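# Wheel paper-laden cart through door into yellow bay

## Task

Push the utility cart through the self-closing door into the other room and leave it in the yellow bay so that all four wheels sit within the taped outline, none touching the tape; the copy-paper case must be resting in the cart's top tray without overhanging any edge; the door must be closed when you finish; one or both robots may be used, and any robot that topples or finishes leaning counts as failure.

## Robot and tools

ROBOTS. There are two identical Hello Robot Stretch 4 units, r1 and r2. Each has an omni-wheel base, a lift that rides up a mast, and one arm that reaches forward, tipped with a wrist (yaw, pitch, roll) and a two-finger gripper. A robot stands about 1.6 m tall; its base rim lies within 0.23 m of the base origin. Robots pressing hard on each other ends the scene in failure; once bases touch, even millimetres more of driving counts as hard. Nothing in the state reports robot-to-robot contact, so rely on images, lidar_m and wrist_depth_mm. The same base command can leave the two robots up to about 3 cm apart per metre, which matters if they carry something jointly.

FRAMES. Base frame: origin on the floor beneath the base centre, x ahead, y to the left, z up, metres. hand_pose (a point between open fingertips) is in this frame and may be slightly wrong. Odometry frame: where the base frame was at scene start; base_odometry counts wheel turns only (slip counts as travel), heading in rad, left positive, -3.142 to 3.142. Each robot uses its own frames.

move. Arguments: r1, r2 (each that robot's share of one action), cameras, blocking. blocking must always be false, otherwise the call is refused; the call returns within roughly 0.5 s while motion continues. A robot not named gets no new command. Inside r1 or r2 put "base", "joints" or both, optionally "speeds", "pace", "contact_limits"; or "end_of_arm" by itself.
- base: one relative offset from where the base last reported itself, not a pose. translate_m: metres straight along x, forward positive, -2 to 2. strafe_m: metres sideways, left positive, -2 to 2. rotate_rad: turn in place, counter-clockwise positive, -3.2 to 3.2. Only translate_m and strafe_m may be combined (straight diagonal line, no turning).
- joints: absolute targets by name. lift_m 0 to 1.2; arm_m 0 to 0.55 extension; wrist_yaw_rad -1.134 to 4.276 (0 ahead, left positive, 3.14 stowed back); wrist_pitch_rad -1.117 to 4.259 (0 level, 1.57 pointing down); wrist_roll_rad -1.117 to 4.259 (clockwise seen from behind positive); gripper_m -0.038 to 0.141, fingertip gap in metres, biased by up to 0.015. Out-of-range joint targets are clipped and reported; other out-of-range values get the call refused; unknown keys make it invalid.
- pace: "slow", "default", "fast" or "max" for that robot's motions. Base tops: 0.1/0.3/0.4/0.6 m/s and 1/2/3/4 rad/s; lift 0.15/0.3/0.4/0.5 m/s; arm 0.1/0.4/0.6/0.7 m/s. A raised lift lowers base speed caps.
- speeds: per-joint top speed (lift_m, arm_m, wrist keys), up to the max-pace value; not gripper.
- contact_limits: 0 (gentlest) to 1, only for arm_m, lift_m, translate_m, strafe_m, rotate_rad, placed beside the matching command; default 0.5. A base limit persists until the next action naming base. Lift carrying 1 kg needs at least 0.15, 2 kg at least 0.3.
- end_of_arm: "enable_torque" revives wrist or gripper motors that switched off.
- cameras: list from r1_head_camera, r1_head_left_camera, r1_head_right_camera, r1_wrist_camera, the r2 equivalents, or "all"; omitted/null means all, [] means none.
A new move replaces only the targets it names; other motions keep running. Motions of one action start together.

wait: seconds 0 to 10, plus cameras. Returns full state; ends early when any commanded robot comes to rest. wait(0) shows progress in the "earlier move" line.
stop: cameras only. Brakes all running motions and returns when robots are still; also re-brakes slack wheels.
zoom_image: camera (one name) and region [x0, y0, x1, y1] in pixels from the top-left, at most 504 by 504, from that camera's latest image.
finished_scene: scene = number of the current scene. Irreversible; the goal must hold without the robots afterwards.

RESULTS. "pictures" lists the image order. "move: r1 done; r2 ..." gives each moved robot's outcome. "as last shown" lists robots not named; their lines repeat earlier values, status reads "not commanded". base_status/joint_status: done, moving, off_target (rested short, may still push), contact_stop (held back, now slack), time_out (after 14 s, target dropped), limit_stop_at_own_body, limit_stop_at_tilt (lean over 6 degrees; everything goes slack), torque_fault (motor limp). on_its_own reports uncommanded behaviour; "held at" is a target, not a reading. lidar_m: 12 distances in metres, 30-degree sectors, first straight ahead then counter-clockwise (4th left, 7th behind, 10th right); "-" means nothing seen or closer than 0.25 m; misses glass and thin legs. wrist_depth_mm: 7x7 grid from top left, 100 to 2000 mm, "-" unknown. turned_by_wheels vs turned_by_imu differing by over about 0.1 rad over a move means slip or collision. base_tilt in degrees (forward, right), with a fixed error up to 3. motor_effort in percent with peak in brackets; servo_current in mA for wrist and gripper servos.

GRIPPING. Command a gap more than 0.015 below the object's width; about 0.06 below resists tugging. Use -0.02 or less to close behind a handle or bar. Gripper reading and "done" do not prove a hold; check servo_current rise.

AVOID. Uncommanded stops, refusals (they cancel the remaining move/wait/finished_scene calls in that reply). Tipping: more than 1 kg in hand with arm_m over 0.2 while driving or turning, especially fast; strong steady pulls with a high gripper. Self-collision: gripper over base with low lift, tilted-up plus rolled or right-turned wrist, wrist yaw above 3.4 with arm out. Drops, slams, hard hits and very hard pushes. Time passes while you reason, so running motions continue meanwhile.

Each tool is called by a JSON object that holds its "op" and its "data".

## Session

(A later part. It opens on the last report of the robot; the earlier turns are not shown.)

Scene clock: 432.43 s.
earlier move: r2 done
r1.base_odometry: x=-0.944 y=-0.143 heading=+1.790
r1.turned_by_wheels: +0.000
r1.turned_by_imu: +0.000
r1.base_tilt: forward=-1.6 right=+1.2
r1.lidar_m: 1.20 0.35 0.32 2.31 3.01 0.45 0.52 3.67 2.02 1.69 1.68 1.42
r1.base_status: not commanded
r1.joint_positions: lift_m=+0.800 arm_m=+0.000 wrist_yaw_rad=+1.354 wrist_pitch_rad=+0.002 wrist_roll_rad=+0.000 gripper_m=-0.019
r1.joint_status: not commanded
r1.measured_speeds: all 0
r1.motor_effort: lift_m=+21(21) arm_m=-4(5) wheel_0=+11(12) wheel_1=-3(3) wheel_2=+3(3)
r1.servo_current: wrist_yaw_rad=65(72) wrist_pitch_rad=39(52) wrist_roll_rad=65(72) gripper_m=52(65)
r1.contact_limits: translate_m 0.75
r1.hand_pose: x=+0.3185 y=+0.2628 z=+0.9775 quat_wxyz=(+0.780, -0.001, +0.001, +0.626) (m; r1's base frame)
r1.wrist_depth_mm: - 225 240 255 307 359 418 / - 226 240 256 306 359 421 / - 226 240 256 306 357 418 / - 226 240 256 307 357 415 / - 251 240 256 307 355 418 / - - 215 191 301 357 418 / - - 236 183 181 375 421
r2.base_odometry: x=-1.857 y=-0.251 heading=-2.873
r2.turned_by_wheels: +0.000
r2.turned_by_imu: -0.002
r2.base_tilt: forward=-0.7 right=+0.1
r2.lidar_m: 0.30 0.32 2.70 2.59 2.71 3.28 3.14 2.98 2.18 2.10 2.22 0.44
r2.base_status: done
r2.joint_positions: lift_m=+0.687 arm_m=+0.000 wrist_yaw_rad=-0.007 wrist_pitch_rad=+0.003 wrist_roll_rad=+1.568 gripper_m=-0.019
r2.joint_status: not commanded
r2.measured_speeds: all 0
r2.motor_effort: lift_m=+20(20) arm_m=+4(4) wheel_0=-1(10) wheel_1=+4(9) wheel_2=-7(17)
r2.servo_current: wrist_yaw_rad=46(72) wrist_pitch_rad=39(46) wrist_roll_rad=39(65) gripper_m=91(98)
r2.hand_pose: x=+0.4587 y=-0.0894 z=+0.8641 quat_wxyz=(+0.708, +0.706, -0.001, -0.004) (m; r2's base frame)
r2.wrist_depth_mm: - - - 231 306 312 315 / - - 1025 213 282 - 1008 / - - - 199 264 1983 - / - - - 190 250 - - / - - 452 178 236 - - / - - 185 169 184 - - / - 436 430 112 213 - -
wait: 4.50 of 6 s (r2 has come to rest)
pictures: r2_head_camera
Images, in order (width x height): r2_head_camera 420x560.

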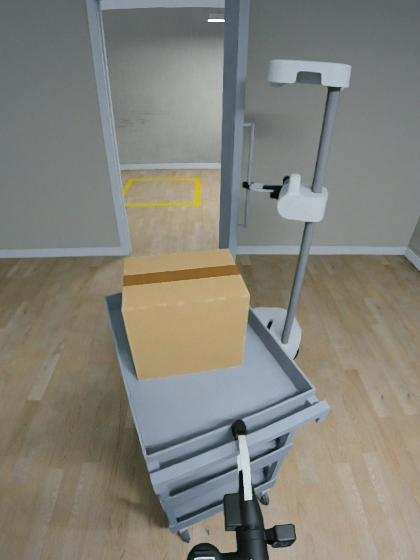

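{"op": "move", "data": {"blocking": false, "r2": {"base":{"translate_m":0.3,"strafe_m":0.17},"pace":"slow"}, "cameras": []}}

{"op": "wait", "data": {"seconds": 6, "cameras": ["r2_head_camera"]}}

Scene clock: 440.87 s.
move: r2 moving
r1: as last shown
r1.lidar_m: 1.20 0.35 0.32 2.31 3.00 0.45 0.55 3.64 2.02 1.70 1.68 1.37
r1.motor_effort: lift_m=+21(21) arm_m=-4(5) wheel_0=+11(11) wheel_1=-2(3) wheel_2=+3(3)
r1.servo_current: wrist_yaw_rad=65(65) wrist_pitch_rad=39(46) wrist_roll_rad=59(59) gripper_m=59(65)
r1.contact_limits: translate_m 0.75
r1.wrist_depth_mm: - 225 240 256 307 359 418 / - 226 239 254 307 357 418 / - 226 240 256 304 357 421 / - 226 240 255 306 357 418 / - 252 241 256 306 357 418 / - - 215 191 301 357 421 / - - 236 183 180 377 421
r2.base_odometry: x=-1.867 y=-0.261 heading=-2.874
r2.turned_by_wheels: +0.000
r2.turned_by_imu: +0.000
r2.base_tilt: forward=-0.7 right=+0.0
r2.lidar_m: 0.31 0.34 2.65 2.57 2.70 3.25 3.20 2.95 2.18 2.07 2.23 0.43
r2.base_status: translate_m moving; strafe_m moving
r2.joint_positions: lift_m=+0.687 arm_m=+0.000 wrist_yaw_rad=-0.007 wrist_pitch_rad=+0.003 wrist_roll_rad=+1.568 gripper_m=-0.019
r2.joint_status: not commanded
r2.measured_speeds: translate_m=+0.049 strafe_m=+0.028 rotate_rad=+0.001 lift_m=+0.000 arm_m=+0.000 wrist_yaw_rad=+0.000 wrist_pitch_rad=+0.000 wrist_roll_rad=+0.000
r2.motor_effort: lift_m=+20(20) arm_m=+3(4) wheel_0=-1(4) wheel_1=+7(8) wheel_2=-13(16)
r2.servo_current: wrist_yaw_rad=33(59) wrist_pitch_rad=39(46) wrist_roll_rad=46(59) gripper_m=78(85)
r2.hand_pose: x=+0.4587 y=-0.0894 z=+0.8641 quat_wxyz=(+0.708, +0.706, -0.001, -0.004) (m; r2's base frame)
r2.wrist_depth_mm: - - - 281 306 314 315 / - - 1008 212 282 1983 991 / - - - 200 265 - - / - - - 190 249 - - / - - 452 178 236 - - / - - 185 167 182 - - / - 430 433 112 213 - -
pictures: none
No camera images: "cameras" was empty.

Scene clock: 444.97 s.
earlier move: r2 done
r1.base_odometry: x=-0.944 y=-0.143 heading=+1.790
r1.turned_by_wheels: +0.000
r1.turned_by_imu: +0.000
r1.base_tilt: forward=-1.6 right=+1.2
r1.lidar_m: 1.19 0.36 0.32 2.28 0.45 0.45 0.62 3.63 2.02 1.69 1.70 1.40
r1.base_status: not commanded
r1.joint_positions: lift_m=+0.800 arm_m=+0.000 wrist_yaw_rad=+1.354 wrist_pitch_rad=+0.002 wrist_roll_rad=+0.000 gripper_m=-0.019
r1.joint_status: not commanded
r1.measured_speeds: all 0
r1.motor_effort: lift_m=+21(21) arm_m=-4(5) wheel_0=+11(12) wheel_1=-2(3) wheel_2=+2(3)
r1.servo_current: wrist_yaw_rad=52(78) wrist_pitch_rad=39(52) wrist_roll_rad=39(65) gripper_m=59(65)
r1.contact_limits: translate_m 0.75
r1.hand_pose: x=+0.3185 y=+0.2628 z=+0.9775 quat_wxyz=(+0.780, -0.001, +0.001, +0.626) (m; r1's base frame)
r1.wrist_depth_mm: - 225 239 256 307 357 421 / - 226 239 255 307 357 418 / - 226 241 255 306 357 418 / - 225 240 257 307 357 418 / - 252 240 256 306 357 418 / - - 215 191 301 357 421 / - - 236 184 181 375 421
r2.base_odometry: x=-2.101 y=-0.494 heading=-2.873
r2.turned_by_wheels: +0.000
r2.turned_by_imu: -0.002
r2.base_tilt: forward=-0.7 right=+0.1
r2.lidar_m: 0.32 0.31 2.52 2.42 2.53 3.53 3.52 3.16 2.34 2.27 2.39 0.45
r2.base_status: done
r2.joint_positions: lift_m=+0.687 arm_m=+0.000 wrist_yaw_rad=-0.007 wrist_pitch_rad=+0.003 wrist_roll_rad=+1.568 gripper_m=-0.019
r2.joint_status: not commanded
r2.measured_speeds: all 0
r2.motor_effort: lift_m=+20(20) arm_m=+4(4) wheel_0=+0(7) wheel_1=+4(9) wheel_2=-7(16)
r2.servo_current: wrist_yaw_rad=59(72) wrist_pitch_rad=46(52) wrist_roll_rad=52(65) gripper_m=85(91)
r2.hand_pose: x=+0.4586 y=-0.0895 z=+0.8641 quat_wxyz=(+0.708, +0.706, -0.001, -0.004) (m; r2's base frame)
r2.wrist_depth_mm: - - - 232 307 309 319 / - - - 216 282 1863 976 / - - - 200 264 1756 - / - - - 190 250 - - / - - 452 179 236 - - / - - 185 168 184 - - / - 433 430 112 213 - -
wait: 4.10 of 6 s (r2 has come to rest)
pictures: r2_head_camera
Images, in order (width x height): r2_head_camera 420x560.

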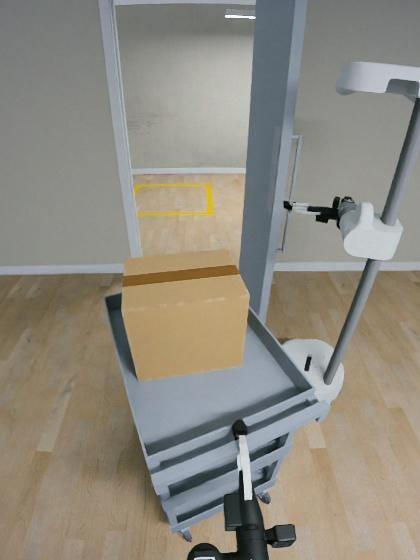

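{"op": "move", "data": {"blocking": false, "r2": {"base":{"translate_m":0.1,"strafe_m":0.2},"pace":"slow"}, "cameras": []}}

{"op": "wait", "data": {"seconds": 6, "cameras": ["r2_head_camera"]}}

Scene clock: 453.43 s.
move: r2 moving
r1: as last shown
r1.lidar_m: 1.19 0.35 0.32 2.31 0.44 0.49 0.60 3.62 2.02 1.70 1.69 1.41
r1.motor_effort: lift_m=+21(21) arm_m=-4(5) wheel_0=+11(11) wheel_1=-3(3) wheel_2=+3(3)
r1.servo_current: wrist_yaw_rad=65(65) wrist_pitch_rad=39(46) wrist_roll_rad=65(65) gripper_m=52(59)
r1.contact_limits: translate_m 0.75
r1.wrist_depth_mm: - 225 240 256 307 359 421 / - 226 239 255 307 357 421 / - 226 240 256 306 357 418 / - 226 240 256 306 357 418 / - 251 240 255 306 357 421 / - - 215 191 300 359 421 / - - 236 183 181 377 421
r2.base_odometry: x=-2.104 y=-0.506 heading=-2.875
r2.turned_by_wheels: -0.001
r2.turned_by_imu: -0.001
r2.base_tilt: forward=-0.7 right=+0.1
r2.lidar_m: 0.34 0.33 2.47 2.40 2.52 3.48 3.52 3.21 2.36 2.28 2.40 0.45
r2.base_status: translate_m moving; strafe_m moving
r2.joint_positions: lift_m=+0.687 arm_m=+0.000 wrist_yaw_rad=-0.007 wrist_pitch_rad=+0.003 wrist_roll_rad=+1.568 gripper_m=-0.019
r2.joint_status: not commanded
r2.measured_speeds: translate_m=+0.021 strafe_m=+0.043 rotate_rad=+0.003 lift_m=+0.000 arm_m=+0.000 wrist_yaw_rad=+0.000 wrist_pitch_rad=+0.000 wrist_roll_rad=+0.000
r2.motor_effort: lift_m=+20(20) arm_m=+4(4) wheel_0=-16(16) wheel_1=+8(8) wheel_2=-12(13)
r2.servo_current: wrist_yaw_rad=65(65) wrist_pitch_rad=39(46) wrist_roll_rad=46(52) gripper_m=91(91)
r2.hand_pose: x=+0.4586 y=-0.0895 z=+0.8641 quat_wxyz=(+0.708, +0.706, -0.001, -0.004) (m; r2's base frame)
r2.wrist_depth_mm: - - - 234 309 315 317 / - - - 217 283 1863 976 / - - - 197 265 1708 - / - - - 191 250 - - / - - 449 177 236 - - / - - 186 167 182 - - / - 436 430 112 212 - -
pictures: none
No camera images: "cameras" was empty.

Scene clock: 456.43 s.
earlier move: r2 done
r1.base_odometry: x=-0.944 y=-0.143 heading=+1.790
r1.turned_by_wheels: +0.000
r1.turned_by_imu: +0.000
r1.base_tilt: forward=-1.6 right=+1.3
r1.lidar_m: 1.17 0.35 0.33 0.51 0.53 0.58 1.19 3.61 2.02 1.69 1.70 1.42
r1.base_status: not commanded
r1.joint_positions: lift_m=+0.800 arm_m=+0.000 wrist_yaw_rad=+1.354 wrist_pitch_rad=+0.002 wrist_roll_rad=+0.000 gripper_m=-0.019
r1.joint_status: not commanded
r1.measured_speeds: all 0
r1.motor_effort: lift_m=+21(21) arm_m=-4(5) wheel_0=+11(12) wheel_1=-2(3) wheel_2=+3(3)
r1.servo_current: wrist_yaw_rad=46(72) wrist_pitch_rad=46(52) wrist_roll_rad=46(72) gripper_m=46(65)
r1.contact_limits: translate_m 0.75
r1.hand_pose: x=+0.3185 y=+0.2628 z=+0.9775 quat_wxyz=(+0.780, -0.001, +0.001, +0.626) (m; r1's base frame)
r1.wrist_depth_mm: - 225 240 256 309 357 421 / - 226 240 257 306 357 418 / - 225 240 256 307 357 418 / - 226 240 256 306 357 418 / - 252 240 256 306 357 418 / - - 215 191 301 357 418 / - - 236 183 181 375 418
r2.base_odometry: x=-2.145 y=-0.713 heading=-2.874
r2.turned_by_wheels: +0.000
r2.turned_by_imu: +0.000
r2.base_tilt: forward=-0.7 right=+0.1
r2.lidar_m: 0.34 0.35 2.30 2.22 2.33 3.21 3.61 3.51 2.56 2.48 1.14 0.42
r2.base_status: done
r2.joint_positions: lift_m=+0.687 arm_m=+0.000 wrist_yaw_rad=-0.007 wrist_pitch_rad=+0.003 wrist_roll_rad=+1.568 gripper_m=-0.019
r2.joint_status: not commanded
r2.measured_speeds: all 0
r2.motor_effort: lift_m=+20(20) arm_m=+4(4) wheel_0=-9(16) wheel_1=+4(8) wheel_2=-7(13)
r2.servo_current: wrist_yaw_rad=52(65) wrist_pitch_rad=39(46) wrist_roll_rad=52(59) gripper_m=85(91)
r2.hand_pose: x=+0.4586 y=-0.0895 z=+0.8641 quat_wxyz=(+0.708, +0.706, -0.001, -0.004) (m; r2's base frame)
r2.wrist_depth_mm: - - - 197 260 1661 1229 / - - - 190 253 - - / - - - 185 247 - - / - 449 449 180 241 - - / - - 455 176 235 - - / - - 186 171 182 - - / - - 459 112 224 - -
wait: 3.00 of 6 s (r2 has come to rest)
pictures: r2_head_camera
Images, in order (width x height): r2_head_camera 420x560.

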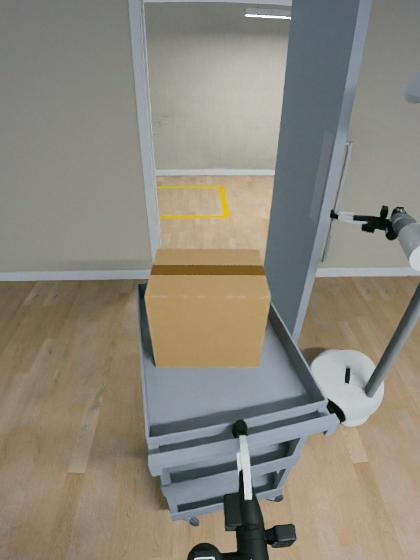

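{"op": "move", "data": {"blocking": false, "r2": {"base":{"translate_m":0.25,"strafe_m":0.03},"pace":"slow"}, "cameras": []}}

{"op": "wait", "data": {"seconds": 6, "cameras": ["r2_head_camera"]}}

Scene clock: 463.67 s.
move: r2 moving
r1: as last shown
r1.base_tilt: forward=-1.6 right=+1.2
r1.lidar_m: 1.19 0.36 0.33 0.55 0.53 0.58 1.11 3.61 2.06 1.68 1.69 1.39
r1.motor_effort: lift_m=+21(21) arm_m=-4(4) wheel_0=+11(12) wheel_1=-2(3) wheel_2=+3(3)
r1.servo_current: wrist_yaw_rad=39(65) wrist_pitch_rad=39(46) wrist_roll_rad=52(59) gripper_m=59(59)
r1.contact_limits: translate_m 0.75
r1.wrist_depth_mm: - 226 240 255 307 357 424 / - 227 240 256 306 357 421 / - 226 240 256 307 357 418 / - 226 239 256 307 357 415 / - 251 239 255 307 355 418 / - - 215 191 301 357 415 / - - 236 183 180 377 421
r2.base_odometry: x=-2.156 y=-0.718 heading=-2.874
r2.turned_by_wheels: +0.000
r2.turned_by_imu: +0.000
r2.base_tilt: forward=-0.7 right=+0.1
r2.lidar_m: 0.36 0.35 2.30 2.22 2.32 3.24 3.63 3.48 2.57 2.47 1.13 0.42
r2.base_status: translate_m moving; strafe_m moving
r2.joint_positions: lift_m=+0.687 arm_m=+0.000 wrist_yaw_rad=-0.007 wrist_pitch_rad=+0.003 wrist_roll_rad=+1.568 gripper_m=-0.019
r2.joint_status: not commanded
r2.measured_speeds: translate_m=+0.049 strafe_m=+0.006 rotate_rad=+0.002 lift_m=+0.000 arm_m=+0.000 wrist_yaw_rad=+0.000 wrist_pitch_rad=+0.000 wrist_roll_rad=+0.000
r2.motor_effort: lift_m=+20(20) arm_m=+4(4) wheel_0=+5(11) wheel_1=+8(8) wheel_2=-14(15)
r2.servo_current: wrist_yaw_rad=52(65) wrist_pitch_rad=39(46) wrist_roll_rad=39(59) gripper_m=91(91)
r2.hand_pose: x=+0.4586 y=-0.0895 z=+0.8641 quat_wxyz=(+0.708, +0.706, -0.001, -0.004) (m; r2's base frame)
r2.wrist_depth_mm: - - - 193 257 1808 1205 / - - - 187 251 - - / - - - 183 245 - - / - - 449 178 237 - - / - - 449 174 232 - - / - - 187 170 182 - - / - - 462 112 223 - -
pictures: none
No camera images: "cameras" was empty.

Scene clock: 466.97 s.
earlier move: r2 done
r1.base_odometry: x=-0.944 y=-0.143 heading=+1.790
r1.turned_by_wheels: +0.000
r1.turned_by_imu: +0.000
r1.base_tilt: forward=-1.6 right=+1.3
r1.lidar_m: 1.19 0.35 0.33 0.61 0.54 0.57 - 3.64 2.05 1.69 1.69 1.42
r1.base_status: not commanded
r1.joint_positions: lift_m=+0.800 arm_m=+0.000 wrist_yaw_rad=+1.354 wrist_pitch_rad=+0.002 wrist_roll_rad=+0.000 gripper_m=-0.019
r1.joint_status: not commanded
r1.measured_speeds: all 0
r1.motor_effort: lift_m=+21(21) arm_m=-4(5) wheel_0=+11(12) wheel_1=-2(3) wheel_2=+3(3)
r1.servo_current: wrist_yaw_rad=52(72) wrist_pitch_rad=33(52) wrist_roll_rad=39(65) gripper_m=46(65)
r1.contact_limits: translate_m 0.75
r1.hand_pose: x=+0.3185 y=+0.2628 z=+0.9775 quat_wxyz=(+0.780, -0.001, +0.001, +0.626) (m; r1's base frame)
r1.wrist_depth_mm: - 225 239 256 307 357 424 / - 226 240 256 307 357 418 / - 226 239 256 306 357 418 / - 226 240 255 307 357 418 / - 243 240 256 306 357 418 / - 226 216 191 301 357 421 / 976 149 236 184 180 375 418
r2.base_odometry: x=-2.378 y=-0.808 heading=-2.874
r2.turned_by_wheels: +0.001
r2.turned_by_imu: +0.002
r2.base_tilt: forward=-0.7 right=+0.1
r2.lidar_m: 0.34 0.32 2.26 2.17 2.29 3.19 3.88 3.51 2.62 2.52 0.89 0.45
r2.base_status: done
r2.joint_positions: lift_m=+0.687 arm_m=+0.000 wrist_yaw_rad=+0.002 wrist_pitch_rad=+0.003 wrist_roll_rad=+1.568 gripper_m=-0.019
r2.joint_status: not commanded
r2.measured_speeds: all 0
r2.motor_effort: lift_m=+20(20) arm_m=+4(4) wheel_0=+8(14) wheel_1=+5(9) wheel_2=-6(15)
r2.servo_current: wrist_yaw_rad=52(65) wrist_pitch_rad=46(52) wrist_roll_rad=46(59) gripper_m=85(91)
r2.hand_pose: x=+0.4594 y=-0.0869 z=+0.8641 quat_wxyz=(+0.708, +0.706, +0.002, +0.000) (m; r2's base frame)
r2.wrist_depth_mm: - - - 208 277 297 296 / - - - 199 263 1661 1336 / 1756 - - 190 254 1983 - / 1808 - 452 185 244 - - / 1863 - 449 178 236 - - / - 452 187 170 181 - - / - 149 449 112 222 - -
wait: 3.30 of 6 s (r2 has come to rest)
pictures: r2_head_camera
Images, in order (width x height): r2_head_camera 420x560.

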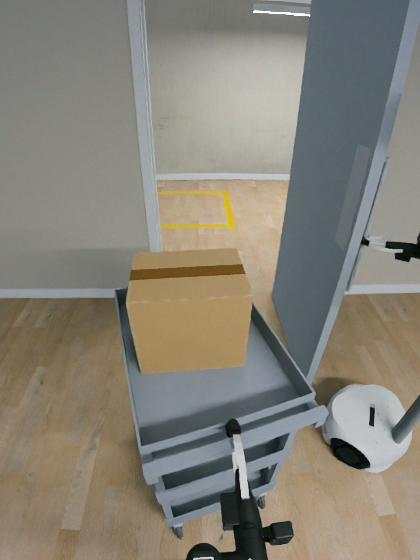

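{"op": "move", "data": {"blocking": false, "r2": {"base":{"translate_m":-0.05,"strafe_m":0.36},"pace":"slow"}, "cameras": []}}

{"op": "wait", "data": {"seconds": 6, "cameras": ["r2_head_camera"]}}

Scene clock: 475.93 s.
move: r2 moving
r1: as last shown
r1.lidar_m: 1.18 0.36 0.34 0.61 0.55 0.59 - 3.64 2.04 1.67 1.68 1.39
r1.motor_effort: lift_m=+21(21) arm_m=-4(4) wheel_0=+11(12) wheel_1=-2(3) wheel_2=+2(3)
r1.servo_current: wrist_yaw_rad=65(65) wrist_pitch_rad=46(52) wrist_roll_rad=39(65) gripper_m=52(65)
r1.contact_limits: translate_m 0.75
r1.wrist_depth_mm: - 225 241 255 307 357 421 / - 226 239 255 306 357 421 / - 226 240 256 307 357 418 / - 226 240 255 307 355 418 / - 242 240 256 306 357 418 / - 226 215 191 303 357 418 / - 149 236 183 180 377 421
r2.base_odometry: x=-2.373 y=-0.820 heading=-2.873
r2.turned_by_wheels: +0.000
r2.turned_by_imu: +0.001
r2.base_tilt: forward=-0.7 right=+0.1
r2.lidar_m: 0.35 0.36 2.24 2.16 2.27 3.16 3.85 3.53 2.61 2.52 0.93 0.43
r2.base_status: translate_m moving; strafe_m moving
r2.joint_positions: lift_m=+0.687 arm_m=+0.000 wrist_yaw_rad=+0.002 wrist_pitch_rad=+0.003 wrist_roll_rad=+1.568 gripper_m=-0.019
r2.joint_status: not commanded
r2.measured_speeds: translate_m=-0.006 strafe_m=+0.053 rotate_rad=-0.003 lift_m=+0.000 arm_m=+0.000 wrist_yaw_rad=-0.002 wrist_pitch_rad=+0.000 wrist_roll_rad=+0.000
r2.motor_effort: lift_m=+20(20) arm_m=+4(4) wheel_0=-5(11) wheel_1=+7(10) wheel_2=+6(7)
r2.servo_current: wrist_yaw_rad=39(59) wrist_pitch_rad=39(52) wrist_roll_rad=59(59) gripper_m=85(98)
r2.hand_pose: x=+0.4594 y=-0.0869 z=+0.8641 quat_wxyz=(+0.708, +0.706, +0.002, +0.000) (m; r2's base frame)
r2.wrist_depth_mm: - - - 209 281 300 300 / - - - 200 266 1661 1281 / 1863 - - 192 256 1983 - / 1808 - 455 186 245 - - / 1808 - 455 178 237 - - / - 449 186 171 184 - - / - 142 445 112 221 - -
pictures: none
No camera images: "cameras" was empty.

Scene clock: 480.27 s.
earlier move: r2 done
r1.base_odometry: x=-0.944 y=-0.143 heading=+1.790
r1.turned_by_wheels: +0.000
r1.turned_by_imu: +0.000
r1.base_tilt: forward=-1.6 right=+1.3
r1.lidar_m: 1.20 0.34 0.32 0.70 0.74 0.97 - 3.62 2.03 1.70 1.68 1.42
r1.base_status: not commanded
r1.joint_positions: lift_m=+0.800 arm_m=+0.000 wrist_yaw_rad=+1.354 wrist_pitch_rad=+0.002 wrist_roll_rad=+0.000 gripper_m=-0.019
r1.joint_status: not commanded
r1.measured_speeds: all 0
r1.motor_effort: lift_m=+21(21) arm_m=-4(5) wheel_0=+11(12) wheel_1=-2(3) wheel_2=+3(3)
r1.servo_current: wrist_yaw_rad=52(72) wrist_pitch_rad=46(59) wrist_roll_rad=39(78) gripper_m=59(65)
r1.contact_limits: translate_m 0.75
r1.hand_pose: x=+0.3185 y=+0.2628 z=+0.9775 quat_wxyz=(+0.780, -0.001, +0.001, +0.626) (m; r1's base frame)
r1.wrist_depth_mm: - 225 240 256 309 359 421 / - 225 240 256 307 355 421 / - 226 240 256 306 357 418 / - 226 241 256 306 357 418 / - 242 239 256 306 357 418 / 891 1025 215 191 301 357 418 / - 1008 235 184 180 377 421
r2.base_odometry: x=-2.234 y=-1.142 heading=-2.873
r2.turned_by_wheels: +0.000
r2.turned_by_imu: -0.001
r2.base_tilt: forward=-0.7 right=+0.0
r2.lidar_m: 0.41 2.13 1.87 1.81 1.92 2.63 3.83 3.88 2.97 2.85 1.22 0.40
r2.base_status: done
r2.joint_positions: lift_m=+0.687 arm_m=+0.000 wrist_yaw_rad=-0.003 wrist_pitch_rad=+0.003 wrist_roll_rad=+1.568 gripper_m=-0.019
r2.joint_status: not commanded
r2.measured_speeds: all 0
r2.motor_effort: lift_m=+20(20) arm_m=+4(4) wheel_0=-5(15) wheel_1=+2(10) wheel_2=+10(11)
r2.servo_current: wrist_yaw_rad=46(65) wrist_pitch_rad=46(52) wrist_roll_rad=52(72) gripper_m=85(98)
r2.hand_pose: x=+0.4590 y=-0.0882 z=+0.8641 quat_wxyz=(+0.708, +0.706, +0.000, -0.002) (m; r2's base frame)
r2.wrist_depth_mm: - - - 140 194 - - / 1863 404 399 145 202 - - / 1863 430 424 151 211 - - / 1921 462 459 159 220 - - / - 488 504 165 229 - - / - - 183 172 182 1708 521 / - 127 - 112 250 1661 1160
wait: 4.33 of 6 s (r2 has come to rest)
pictures: r2_head_camera
Images, in order (width x height): r2_head_camera 420x560.

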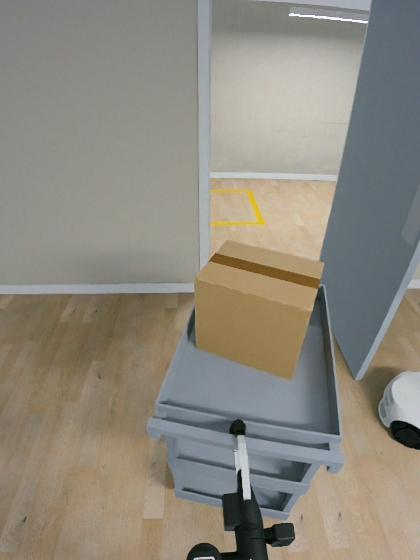

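{"op": "move", "data": {"blocking": false, "r2": {"base":{"translate_m":0.35,"strafe_m":-0.11},"pace":"slow"}, "cameras": []}}

{"op": "wait", "data": {"seconds": 6, "cameras": ["r2_head_camera"]}}

Scene clock: 486.57 s.
move: r2 moving
r1: as last shown
r1.base_tilt: forward=-1.6 right=+1.2
r1.lidar_m: 1.19 0.35 0.32 0.69 0.71 1.01 - 3.63 1.99 1.66 1.69 1.43
r1.motor_effort: lift_m=+21(21) arm_m=-5(5) wheel_0=+11(11) wheel_1=-3(3) wheel_2=+3(3)
r1.servo_current: wrist_yaw_rad=59(85) wrist_pitch_rad=46(52) wrist_roll_rad=46(59) gripper_m=52(59)
r1.contact_limits: translate_m 0.75
r1.wrist_depth_mm: - 226 240 255 307 359 421 / - 225 240 255 307 357 418 / - 226 240 257 307 357 418 / - 226 240 256 306 357 421 / - 242 240 256 306 355 418 / 854 1008 216 191 300 357 418 / - 1008 236 183 181 375 421
r2.base_odometry: x=-2.247 y=-1.141 heading=-2.873
r2.turned_by_wheels: +0.000
r2.turned_by_imu: +0.001
r2.base_tilt: forward=-0.7 right=+0.1
r2.lidar_m: 0.40 2.13 1.91 1.81 1.92 2.66 3.85 3.90 2.98 2.85 1.19 0.40
r2.base_status: translate_m moving; strafe_m moving
r2.joint_positions: lift_m=+0.687 arm_m=+0.000 wrist_yaw_rad=-0.003 wrist_pitch_rad=+0.003 wrist_roll_rad=+1.568 gripper_m=-0.019
r2.joint_status: not commanded
r2.measured_speeds: translate_m=+0.048 strafe_m=-0.015 rotate_rad=+0.002 lift_m=+0.000 arm_m=+0.000 wrist_yaw_rad=+0.000 wrist_pitch_rad=+0.000 wrist_roll_rad=+0.000
r2.motor_effort: lift_m=+20(20) arm_m=+4(4) wheel_0=+12(12) wheel_1=+5(5) wheel_2=-13(13)
r2.servo_current: wrist_yaw_rad=39(52) wrist_pitch_rad=39(46) wrist_roll_rad=46(59) gripper_m=85(91)
r2.hand_pose: x=+0.4590 y=-0.0882 z=+0.8641 quat_wxyz=(+0.708, +0.706, +0.000, -0.002) (m; r2's base frame)
r2.wrist_depth_mm: - - - 135 190 - - / 1863 402 397 141 198 - - / 1863 427 418 146 206 - - / 1863 462 449 153 215 - - / - 496 488 160 224 - - / - - 186 166 182 1708 525 / - - - 112 244 1708 1182
pictures: none
No camera images: "cameras" was empty.

Scene clock: 490.97 s.
earlier move: r2 done
r1.base_odometry: x=-0.944 y=-0.143 heading=+1.790
r1.turned_by_wheels: +0.000
r1.turned_by_imu: +0.000
r1.base_tilt: forward=-1.6 right=+1.3
r1.lidar_m: 1.19 0.34 0.34 0.63 0.71 1.01 - 3.63 2.03 1.68 1.70 1.39
r1.base_status: not commanded
r1.joint_positions: lift_m=+0.800 arm_m=+0.000 wrist_yaw_rad=+1.354 wrist_pitch_rad=+0.002 wrist_roll_rad=+0.000 gripper_m=-0.019
r1.joint_status: not commanded
r1.measured_speeds: all 0
r1.motor_effort: lift_m=+21(21) arm_m=-4(5) wheel_0=+11(12) wheel_1=-2(3) wheel_2=+3(3)
r1.servo_current: wrist_yaw_rad=33(85) wrist_pitch_rad=39(52) wrist_roll_rad=59(72) gripper_m=52(65)
r1.contact_limits: translate_m 0.75
r1.hand_pose: x=+0.3185 y=+0.2628 z=+0.9775 quat_wxyz=(+0.780, -0.001, +0.001, +0.626) (m; r1's base frame)
r1.wrist_depth_mm: - 225 240 256 307 359 421 / - 226 240 256 307 359 418 / - 226 239 256 307 357 418 / 661 226 240 256 306 357 418 / 661 251 240 255 307 355 415 / 661 226 215 191 300 355 418 / - 141 236 184 180 375 418
r2.base_odometry: x=-2.601 y=-1.129 heading=-2.873
r2.turned_by_wheels: +0.000
r2.turned_by_imu: +0.003
r2.base_tilt: forward=-0.7 right=+0.1
r2.lidar_m: 0.41 0.50 2.01 1.93 2.03 2.83 4.22 3.89 2.88 1.09 0.94 0.38
r2.base_status: done
r2.joint_positions: lift_m=+0.687 arm_m=+0.000 wrist_yaw_rad=+0.002 wrist_pitch_rad=+0.003 wrist_roll_rad=+1.568 gripper_m=-0.019
r2.joint_status: not commanded
r2.measured_speeds: all 0
r2.motor_effort: lift_m=+20(20) arm_m=+4(4) wheel_0=+8(14) wheel_1=+4(9) wheel_2=-6(16)
r2.servo_current: wrist_yaw_rad=46(59) wrist_pitch_rad=39(46) wrist_roll_rad=46(65) gripper_m=85(91)
r2.hand_pose: x=+0.4594 y=-0.0869 z=+0.8641 quat_wxyz=(+0.708, +0.706, +0.002, +0.000) (m; r2's base frame)
r2.wrist_depth_mm: - 452 433 118 175 175 - / - 379 384 - 182 182 - / - 427 418 133 194 - - / - - 466 143 206 - - / - - 521 153 221 - - / - - 181 163 182 1537 504 / - - - 112 253 - 1281
wait: 4.40 of 6 s (r2 has come to rest)
pictures: r2_head_camera
Images, in order (width x height): r2_head_camera 420x560.

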